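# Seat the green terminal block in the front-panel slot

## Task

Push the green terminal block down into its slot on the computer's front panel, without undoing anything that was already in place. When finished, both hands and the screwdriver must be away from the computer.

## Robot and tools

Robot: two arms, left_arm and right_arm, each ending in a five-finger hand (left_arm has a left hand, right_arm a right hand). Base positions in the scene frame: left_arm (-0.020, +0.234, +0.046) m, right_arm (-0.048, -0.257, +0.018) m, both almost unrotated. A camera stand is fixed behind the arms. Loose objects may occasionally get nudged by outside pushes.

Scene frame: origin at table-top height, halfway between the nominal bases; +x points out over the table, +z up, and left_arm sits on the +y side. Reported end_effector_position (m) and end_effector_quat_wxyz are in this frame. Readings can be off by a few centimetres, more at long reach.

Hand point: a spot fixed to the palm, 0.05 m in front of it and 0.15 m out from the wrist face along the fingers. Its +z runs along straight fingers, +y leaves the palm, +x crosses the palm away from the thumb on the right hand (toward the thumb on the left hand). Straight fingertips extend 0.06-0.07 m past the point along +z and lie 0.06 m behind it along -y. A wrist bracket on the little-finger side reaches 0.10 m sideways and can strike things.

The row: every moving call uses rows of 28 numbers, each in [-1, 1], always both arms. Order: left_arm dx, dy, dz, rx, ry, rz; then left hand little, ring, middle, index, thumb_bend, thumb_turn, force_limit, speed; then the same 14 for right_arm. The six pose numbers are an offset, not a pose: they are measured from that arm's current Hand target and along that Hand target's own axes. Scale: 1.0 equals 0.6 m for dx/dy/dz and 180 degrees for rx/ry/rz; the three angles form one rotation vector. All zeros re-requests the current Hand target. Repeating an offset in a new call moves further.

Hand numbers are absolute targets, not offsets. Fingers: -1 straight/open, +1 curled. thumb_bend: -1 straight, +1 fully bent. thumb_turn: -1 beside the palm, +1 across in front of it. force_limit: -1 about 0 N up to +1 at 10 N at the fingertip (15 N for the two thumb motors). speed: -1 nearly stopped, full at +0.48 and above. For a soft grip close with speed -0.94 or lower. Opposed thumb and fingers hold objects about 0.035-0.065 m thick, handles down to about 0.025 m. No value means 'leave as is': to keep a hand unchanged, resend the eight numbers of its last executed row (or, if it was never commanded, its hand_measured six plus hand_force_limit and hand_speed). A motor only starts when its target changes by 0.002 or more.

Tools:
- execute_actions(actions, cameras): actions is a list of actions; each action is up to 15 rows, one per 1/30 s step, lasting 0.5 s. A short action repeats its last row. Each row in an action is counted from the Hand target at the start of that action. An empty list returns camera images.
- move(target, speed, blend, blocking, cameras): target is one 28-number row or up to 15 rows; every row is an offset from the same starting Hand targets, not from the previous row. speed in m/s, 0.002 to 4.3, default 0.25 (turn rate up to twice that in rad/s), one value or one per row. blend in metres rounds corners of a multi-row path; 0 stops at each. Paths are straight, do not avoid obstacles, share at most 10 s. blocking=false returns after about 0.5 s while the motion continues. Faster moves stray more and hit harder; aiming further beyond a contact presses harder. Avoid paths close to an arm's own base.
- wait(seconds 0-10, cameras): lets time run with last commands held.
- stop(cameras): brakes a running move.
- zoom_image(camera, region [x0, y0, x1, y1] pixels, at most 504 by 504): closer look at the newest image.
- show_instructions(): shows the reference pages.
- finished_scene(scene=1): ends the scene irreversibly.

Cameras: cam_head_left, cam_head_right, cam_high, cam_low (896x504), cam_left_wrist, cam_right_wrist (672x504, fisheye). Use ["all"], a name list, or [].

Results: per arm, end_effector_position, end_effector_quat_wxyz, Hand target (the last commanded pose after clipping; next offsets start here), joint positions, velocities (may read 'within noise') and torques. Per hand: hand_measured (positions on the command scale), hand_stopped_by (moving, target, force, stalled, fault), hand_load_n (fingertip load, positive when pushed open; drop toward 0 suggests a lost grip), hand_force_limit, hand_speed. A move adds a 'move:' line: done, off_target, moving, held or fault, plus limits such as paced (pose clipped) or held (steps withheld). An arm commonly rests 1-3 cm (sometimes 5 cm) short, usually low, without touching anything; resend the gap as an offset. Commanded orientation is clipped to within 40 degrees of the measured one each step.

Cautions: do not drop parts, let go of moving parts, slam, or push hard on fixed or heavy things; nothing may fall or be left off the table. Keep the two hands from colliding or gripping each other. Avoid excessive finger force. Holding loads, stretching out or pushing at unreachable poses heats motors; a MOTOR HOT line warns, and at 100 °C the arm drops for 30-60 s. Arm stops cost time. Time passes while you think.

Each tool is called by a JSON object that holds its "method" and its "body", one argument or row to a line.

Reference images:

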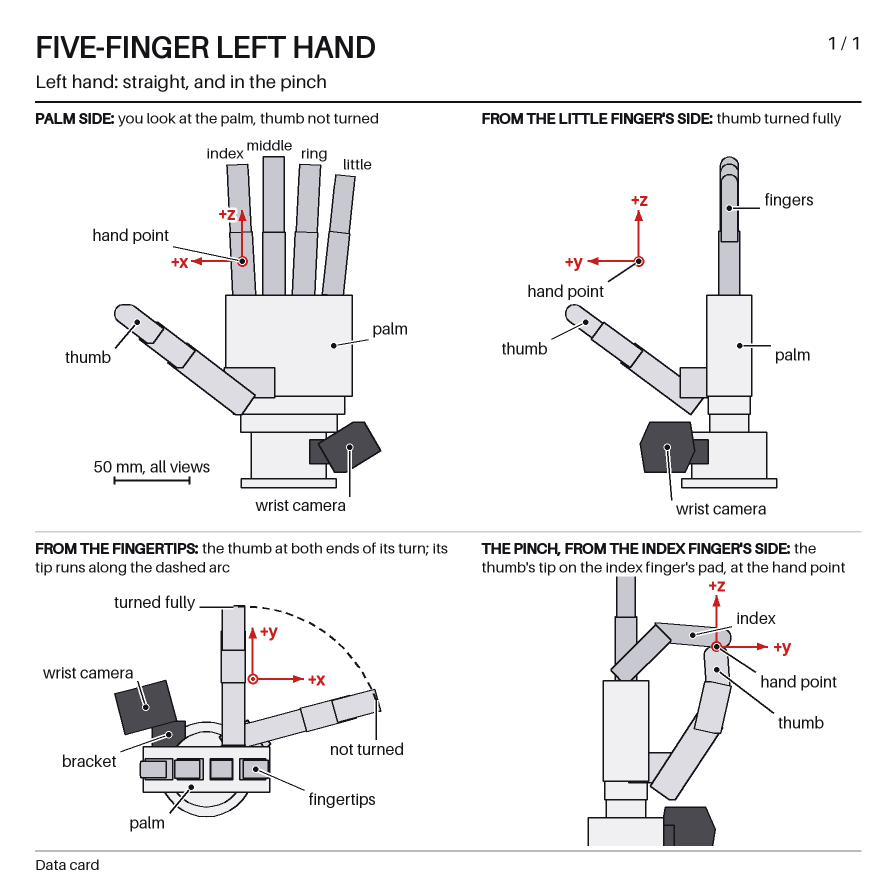

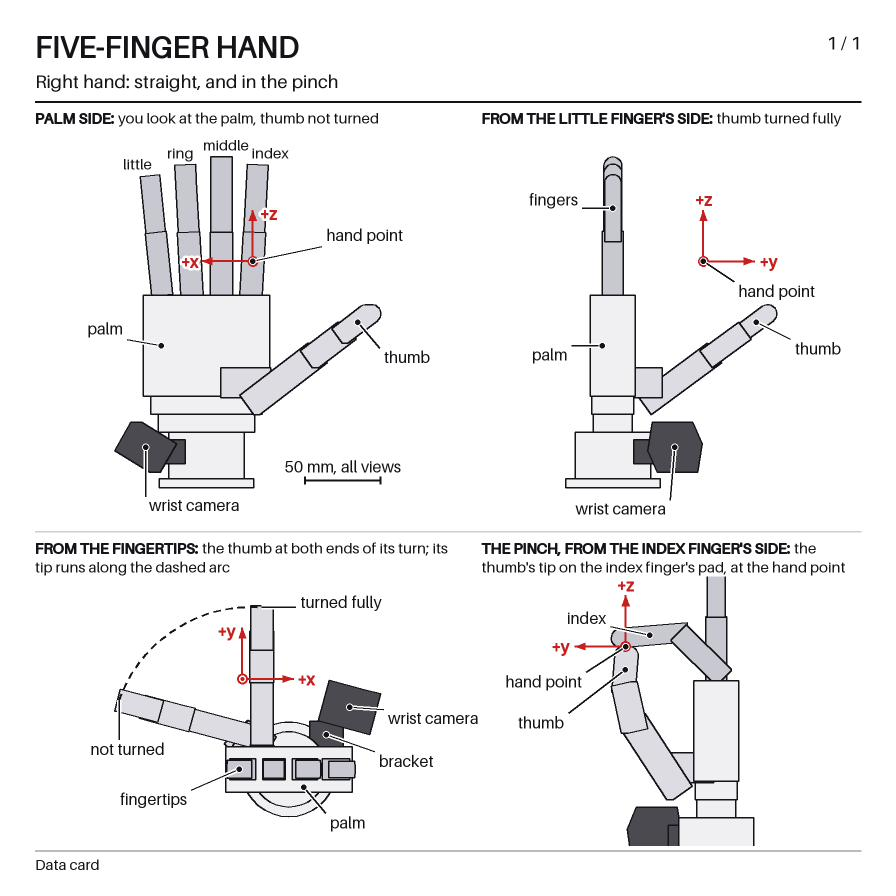

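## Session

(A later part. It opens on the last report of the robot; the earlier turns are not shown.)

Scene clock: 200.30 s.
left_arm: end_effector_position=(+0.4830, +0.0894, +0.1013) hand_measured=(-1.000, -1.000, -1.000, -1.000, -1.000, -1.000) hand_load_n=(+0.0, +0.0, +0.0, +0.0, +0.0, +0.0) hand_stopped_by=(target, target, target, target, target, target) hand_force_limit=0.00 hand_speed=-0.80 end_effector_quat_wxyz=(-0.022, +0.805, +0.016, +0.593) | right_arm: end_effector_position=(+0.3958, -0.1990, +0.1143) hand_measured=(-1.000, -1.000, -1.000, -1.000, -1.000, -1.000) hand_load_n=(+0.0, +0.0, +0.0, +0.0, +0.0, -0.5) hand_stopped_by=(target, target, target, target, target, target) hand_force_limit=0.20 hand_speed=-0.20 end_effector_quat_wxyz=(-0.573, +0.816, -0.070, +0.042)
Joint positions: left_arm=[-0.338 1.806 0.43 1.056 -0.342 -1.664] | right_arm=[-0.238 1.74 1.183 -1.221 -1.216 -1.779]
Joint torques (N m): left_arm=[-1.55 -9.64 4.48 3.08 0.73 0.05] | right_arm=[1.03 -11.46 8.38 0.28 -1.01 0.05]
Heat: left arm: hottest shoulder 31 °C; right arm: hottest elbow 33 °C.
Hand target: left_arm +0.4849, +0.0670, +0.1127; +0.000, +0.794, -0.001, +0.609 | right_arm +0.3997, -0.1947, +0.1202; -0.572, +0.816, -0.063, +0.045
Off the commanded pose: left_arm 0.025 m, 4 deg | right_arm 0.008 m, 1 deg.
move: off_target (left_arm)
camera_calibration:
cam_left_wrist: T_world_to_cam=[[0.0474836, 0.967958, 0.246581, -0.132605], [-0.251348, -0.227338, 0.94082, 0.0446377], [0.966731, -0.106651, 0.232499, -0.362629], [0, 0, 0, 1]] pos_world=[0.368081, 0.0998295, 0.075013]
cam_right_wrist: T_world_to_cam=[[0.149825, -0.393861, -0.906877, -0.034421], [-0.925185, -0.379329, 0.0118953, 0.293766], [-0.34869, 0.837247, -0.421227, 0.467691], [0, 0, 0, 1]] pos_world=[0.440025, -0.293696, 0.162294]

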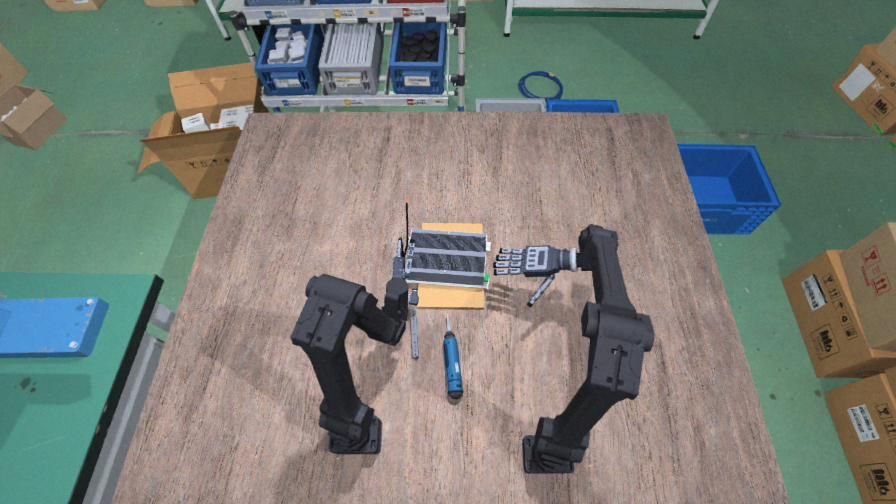

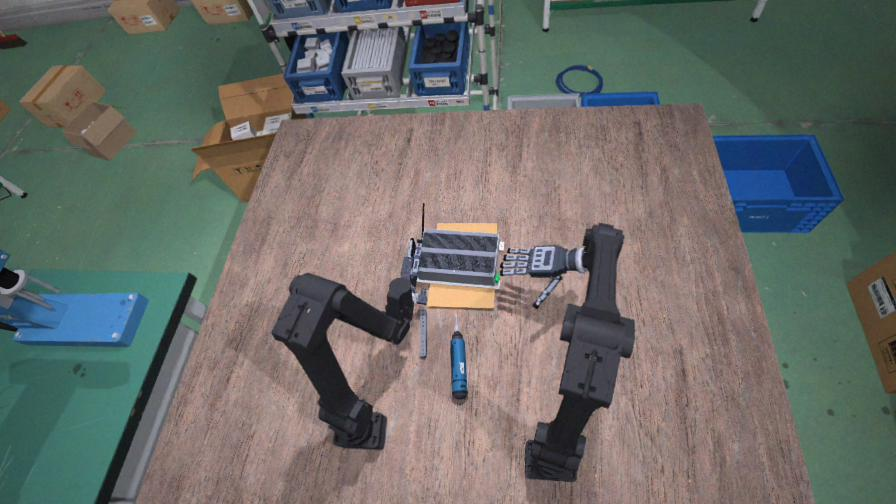

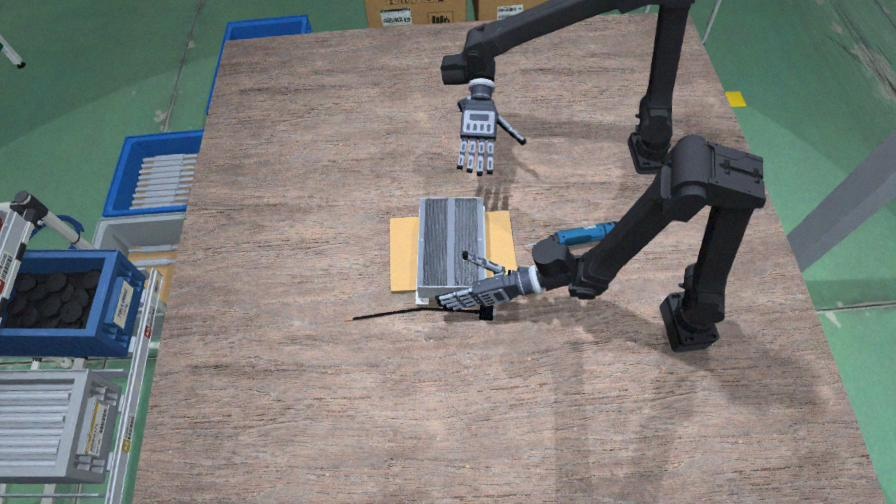

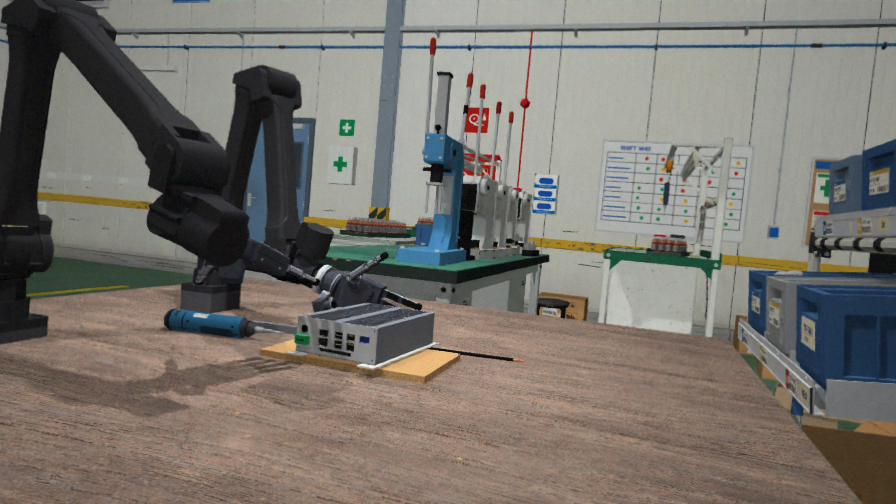

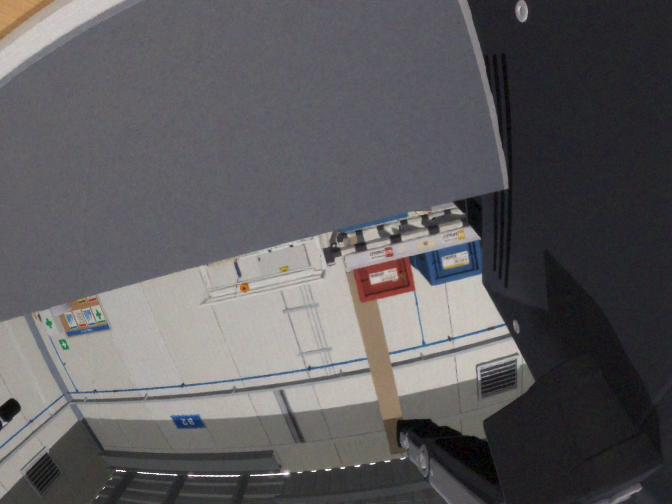

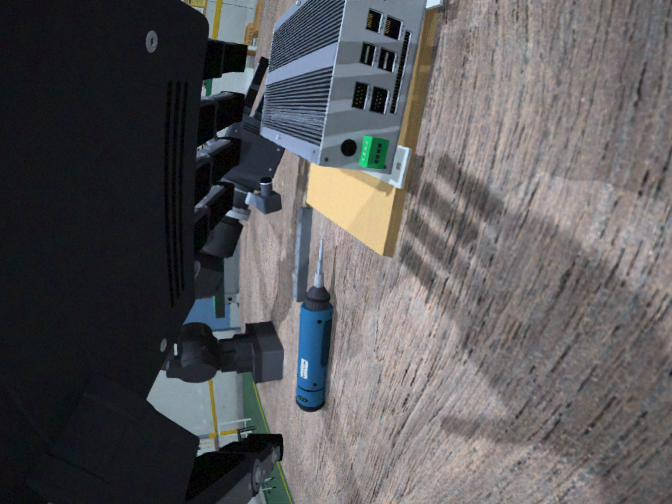

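{"method": "move", "body": {
  "target": [
    [0,-0.0717,0,0,0,0,-1,-1,-1,-1,-1,-1,0,-0.8,0.0128,0.0045,-0.0858,0,0,0,-1,-1,-1,-1,-1,-1,0.2,-0.2]
  ],
  "speed": 0.06,
  "cameras": ["all"]
}}

{"method": "zoom_image", "body": {
  "camera": "cam_head_left",
  "region": [360, 190, 510, 330]
}}

{"method": "zoom_image", "body": {
  "camera": "cam_high",
  "region": [400, 230, 580, 350]
}}

Scene clock: 202.70 s.
left_arm: end_effector_position=(+0.4854, +0.1081, +0.1079) hand_measured=(-1.000, -1.000, -1.000, -1.000, -1.000, -1.000) hand_load_n=(+0.0, +0.0, +0.0, -0.5, +0.0, +0.0) hand_stopped_by=(target, target, target, target, target, target) hand_force_limit=0.00 hand_speed=-0.80 end_effector_quat_wxyz=(+0.001, +0.799, +0.001, +0.601) | right_arm: end_effector_position=(+0.3878, -0.2345, +0.1333) hand_measured=(-1.000, -1.000, -1.000, -1.000, -1.000, -1.000) hand_load_n=(+0.0, +0.0, +0.0, +0.0, +0.0, +0.0) hand_stopped_by=(target, target, target, target, target, target) hand_force_limit=0.20 hand_speed=-0.20 end_effector_quat_wxyz=(-0.575, +0.815, -0.067, +0.035)
Joint positions: left_arm=[-0.245 1.806 0.42 1.099 -0.198 -1.632] | right_arm=[-0.315 1.771 1.266 -1.504 -1.189 -2.018]
Joint torques (N m): left_arm=[1.61 -10.17 2.93 2.71 -0.01 0.1] | right_arm=[-0.73 -9.88 10.7 -0.62 -0.7 -0.18]
Heat: left arm: hottest shoulder 31 °C; right arm: hottest elbow 33 °C.
Hand target: left_arm +0.4849, +0.1102, +0.1127; +0.000, +0.794, -0.001, +0.609 | right_arm +0.3996, -0.2446, +0.1352; -0.572, +0.816, -0.063, +0.046
Off the commanded pose: left_arm 0.005 m, 1 deg | right_arm 0.016 m, 1 deg.
move: off_target (right_arm)
camera_calibration:
cam_left_wrist: T_world_to_cam=[[0.0943145, 0.968853, 0.228971, -0.173311], [-0.281434, -0.194668, 0.939627, 0.0544199], [0.954934, -0.153061, 0.254308, -0.356151], [0, 0, 0, 1]] pos_world=[0.371762, 0.123994, 0.0791207]
cam_right_wrist: T_world_to_cam=[[0.147692, -0.388195, -0.909666, -0.0274777], [-0.920345, -0.390724, 0.0173137, 0.267403], [-0.36215, 0.834649, -0.41498, 0.506338], [0, 0, 0, 1]] pos_world=[0.433531, -0.328801, 0.180495]

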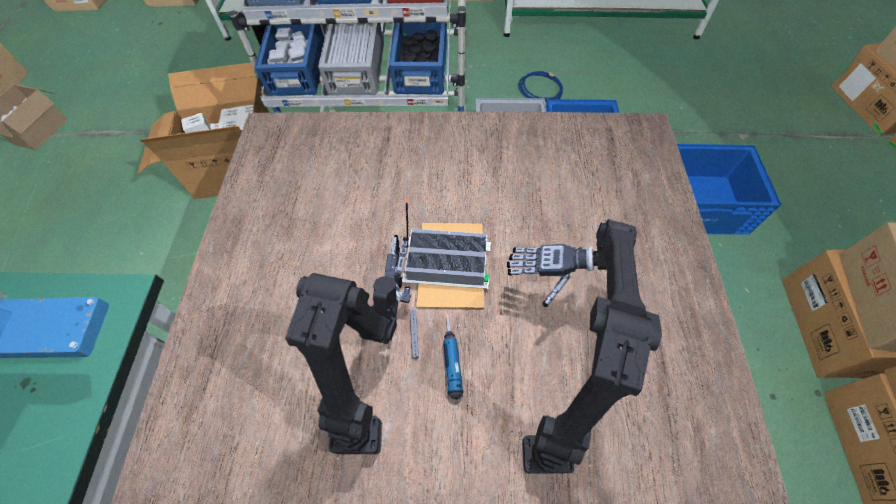

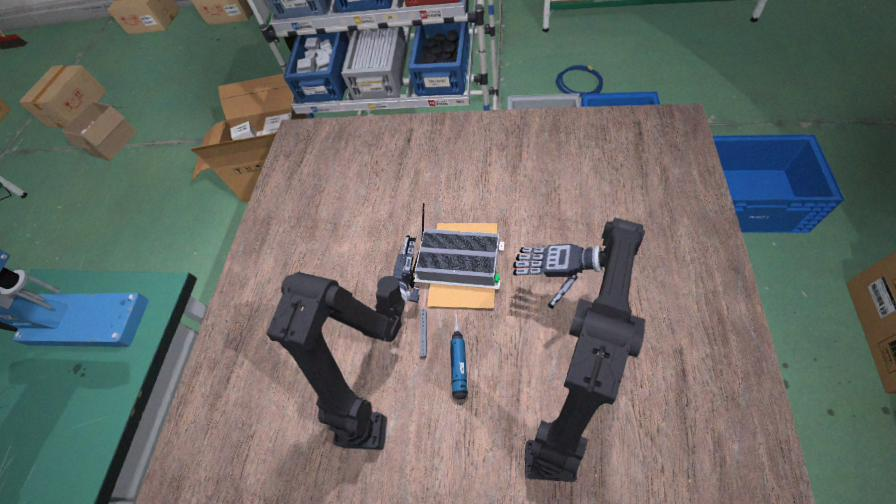

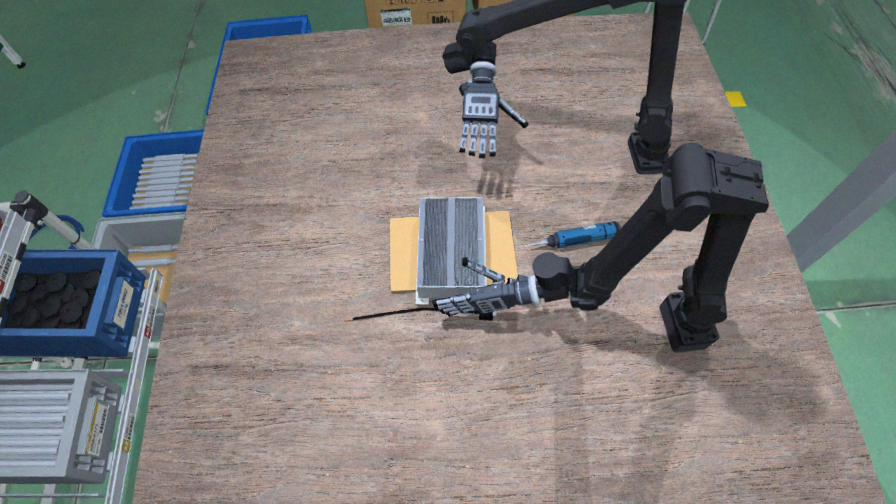

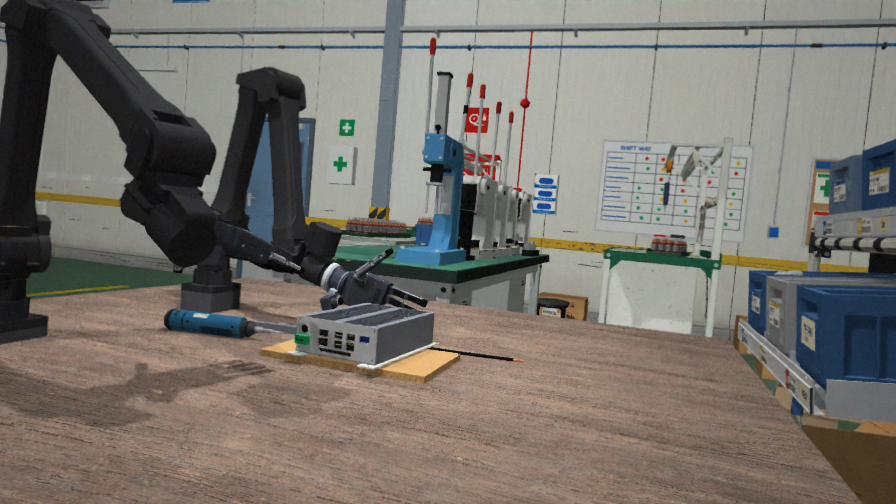

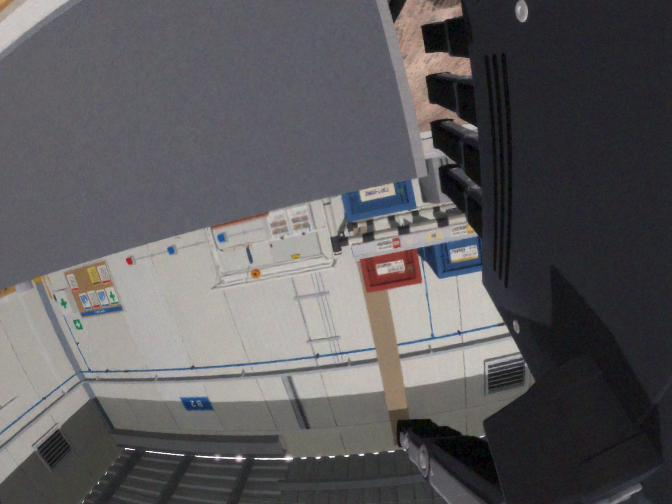

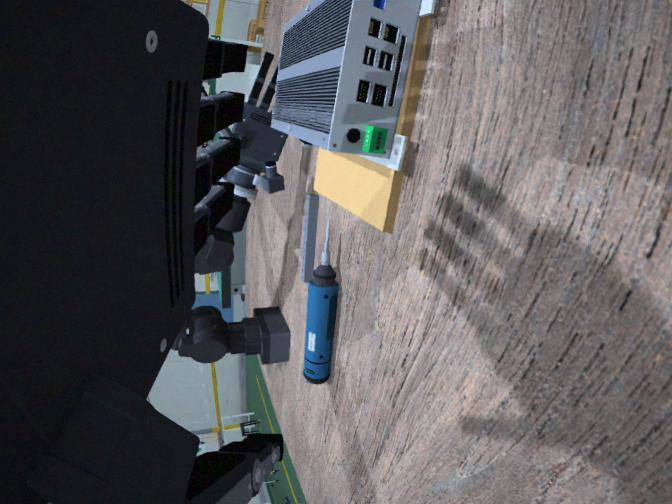

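Scaled by 3.360 from the camera's 896x504 image, which has a finer 1280x720 frame.

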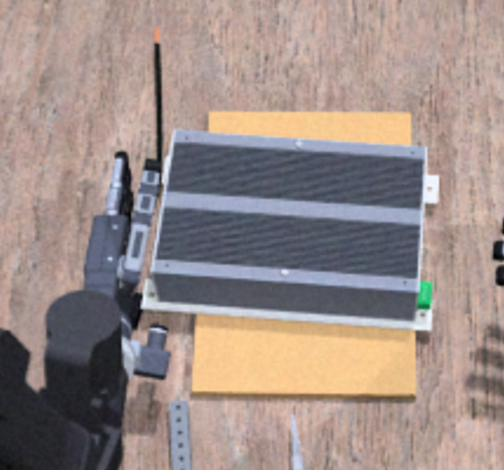

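Scaled by 2.800 from the camera's 896x504 image, which has a finer 1280x720 frame.

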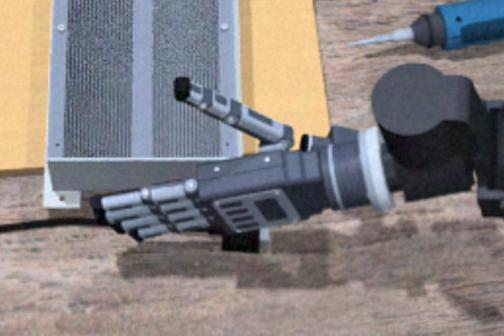

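{"method": "move", "body": {
  "target": [
    [0.1845,-0.0083,-0.084,0,0,0,-1,-1,-1,-1,-1,-1,0,-0.8,0.0077,0.0012,-0.052,0,0,0,-1,-1,-1,-1,-1,-1,0.2,-0.2],
    [0.182,-0.1167,-0.2215,0,0,0,-1,-1,-1,-1,-1,-1,0,-0.8,0.0154,0.0023,-0.1041,0,0,0,-1,-1,-1,-1,-1,-1,0.2,-0.2]
  ],
  "speed": 0.15,
  "blend": 0.02,
  "cameras": ["all"]
}}

{"method": "zoom_image", "body": {
  "camera": "cam_head_left",
  "region": [360, 190, 510, 330]
}}

{"method": "zoom_image", "body": {
  "camera": "cam_low",
  "region": [280, 320, 380, 376]
}}

Scene clock: 205.37 s.
left_arm: end_effector_position=(+0.3868, +0.1777, +0.2531) hand_measured=(-1.000, -1.000, -1.000, -1.000, -1.000, -1.000) hand_load_n=(+0.0, +0.0, +0.0, +0.0, +0.0, +0.0) hand_stopped_by=(target, target, target, target, target, target) hand_force_limit=0.00 hand_speed=-0.80 end_effector_quat_wxyz=(+0.004, +0.792, +0.001, +0.610) | right_arm: end_effector_position=(+0.3895, -0.2927, +0.1525) hand_measured=(-1.000, -1.000, -1.000, -1.000, -1.000, -1.000) hand_load_n=(+0.0, +0.0, +0.0, +0.0, +0.0, -0.5) hand_stopped_by=(target, target, target, target, target, target) hand_force_limit=0.20 hand_speed=-0.20 end_effector_quat_wxyz=(-0.553, +0.826, -0.096, +0.045)
Joint positions: left_arm=[-0.014 0.854 0.257 0.338 0.028 -1.571] | right_arm=[-0.423 1.781 1.355 -1.631 -1.121 -2.068]
Joint torques (N m): left_arm=[1.85 -1.61 8.01 1.35 0.04 0.11] | right_arm=[-0.73 -10.29 11.03 -0.72 -0.64 -0.19]
Heat: left arm: hottest shoulder 31 °C; right arm: hottest elbow 33 °C.
Hand target: left_arm +0.3849, +0.1800, +0.2527; +0.000, +0.794, -0.001, +0.609 | right_arm +0.3996, -0.3045, +0.1552; -0.572, +0.816, -0.063, +0.045
Off the commanded pose: left_arm 0.003 m, 1 deg | right_arm 0.016 m, 4 deg.
joint sent to its limit (right arm) — joint 6 (wrist roll), lower limit. The joint targets are off in orientation, not in position.
move: off_target (right_arm)
camera_calibration:
cam_left_wrist: T_world_to_cam=[[0.0920748, 0.969604, 0.226693, -0.263368], [-0.303108, -0.189564, 0.933912, -0.0872059], [0.948497, -0.154702, 0.276441, -0.291053], [0, 0, 0, 1]] pos_world=[0.273879, 0.193806, 0.221605]
cam_right_wrist: T_world_to_cam=[[0.104618, -0.438812, -0.892468, -0.0335402], [-0.940822, -0.334538, 0.0542003, 0.264709], [-0.322348, 0.833984, -0.447843, 0.552916], [0, 0, 0, 1]] pos_world=[0.430785, -0.387285, 0.203339]

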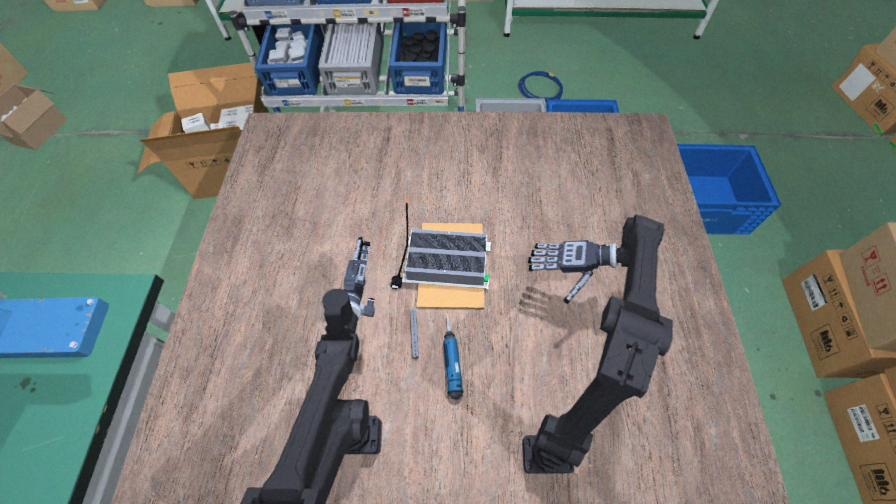

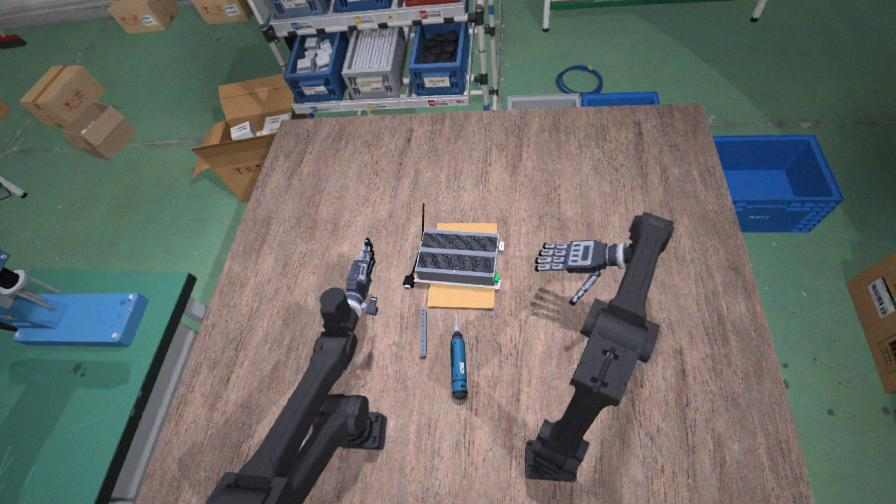

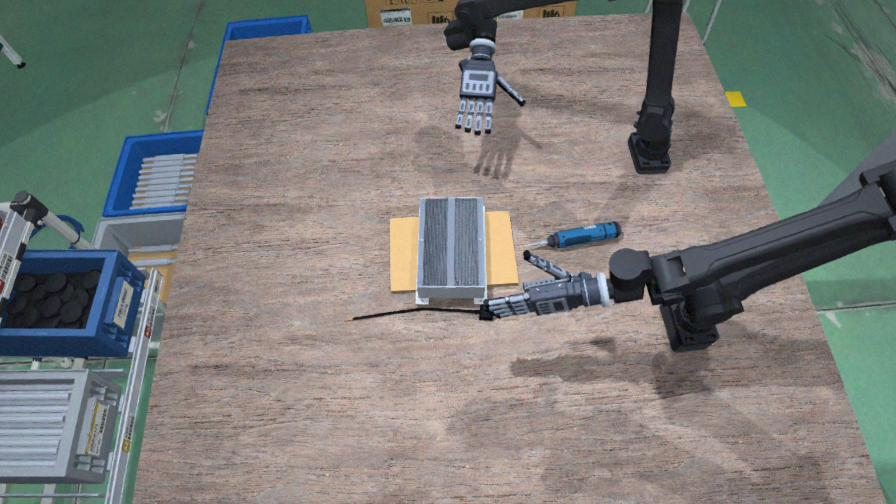

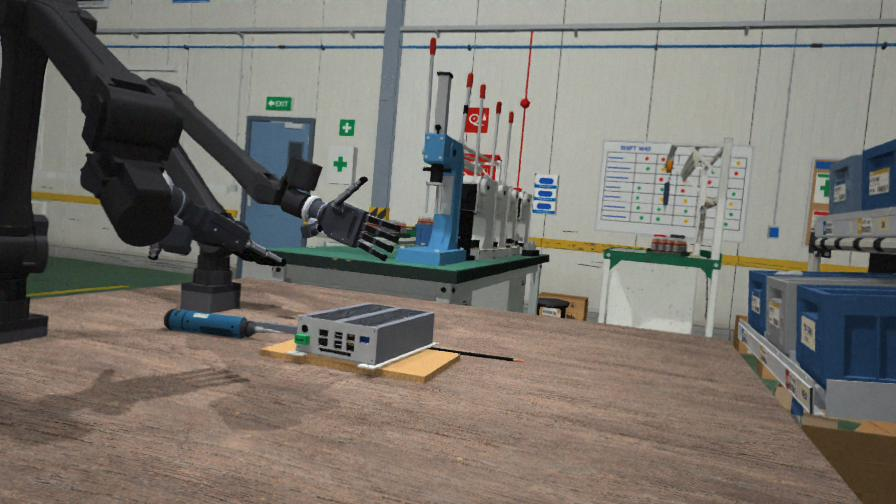

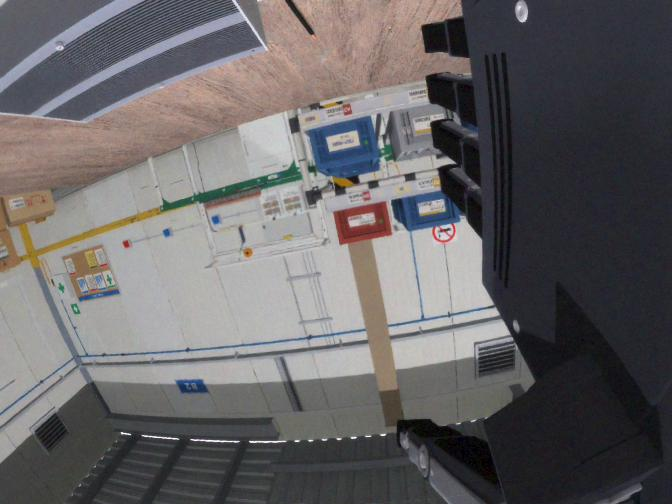

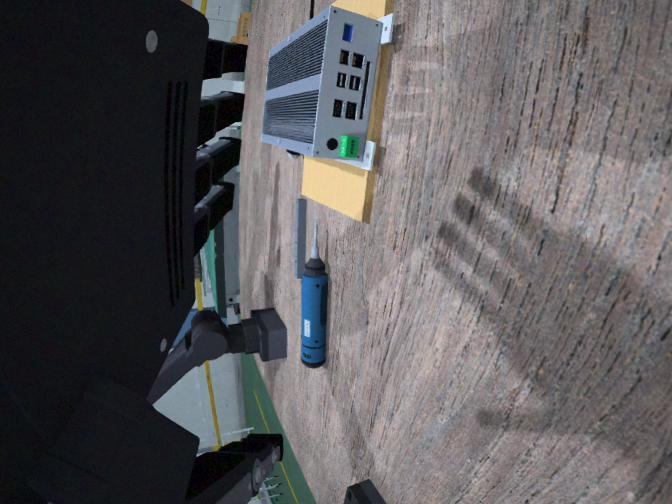

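Scaled by 3.360 from the camera's 896x504 image, which has a finer 1280x720 frame.

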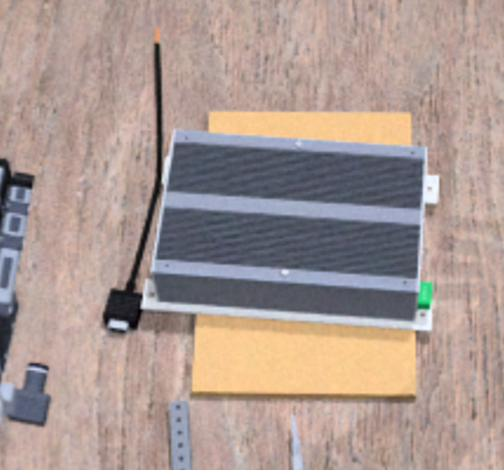

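Scaled by 5.040 from the camera's 896x504 image, which has a finer 1280x720 frame.

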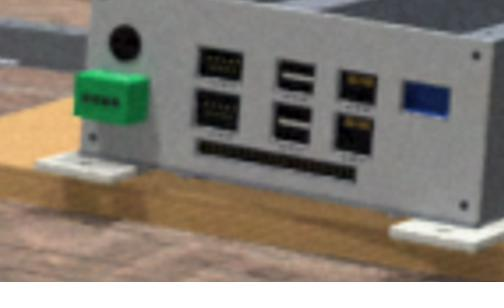

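{"method": "finished_scene", "body": {

}}

The scene is finished: the task was done.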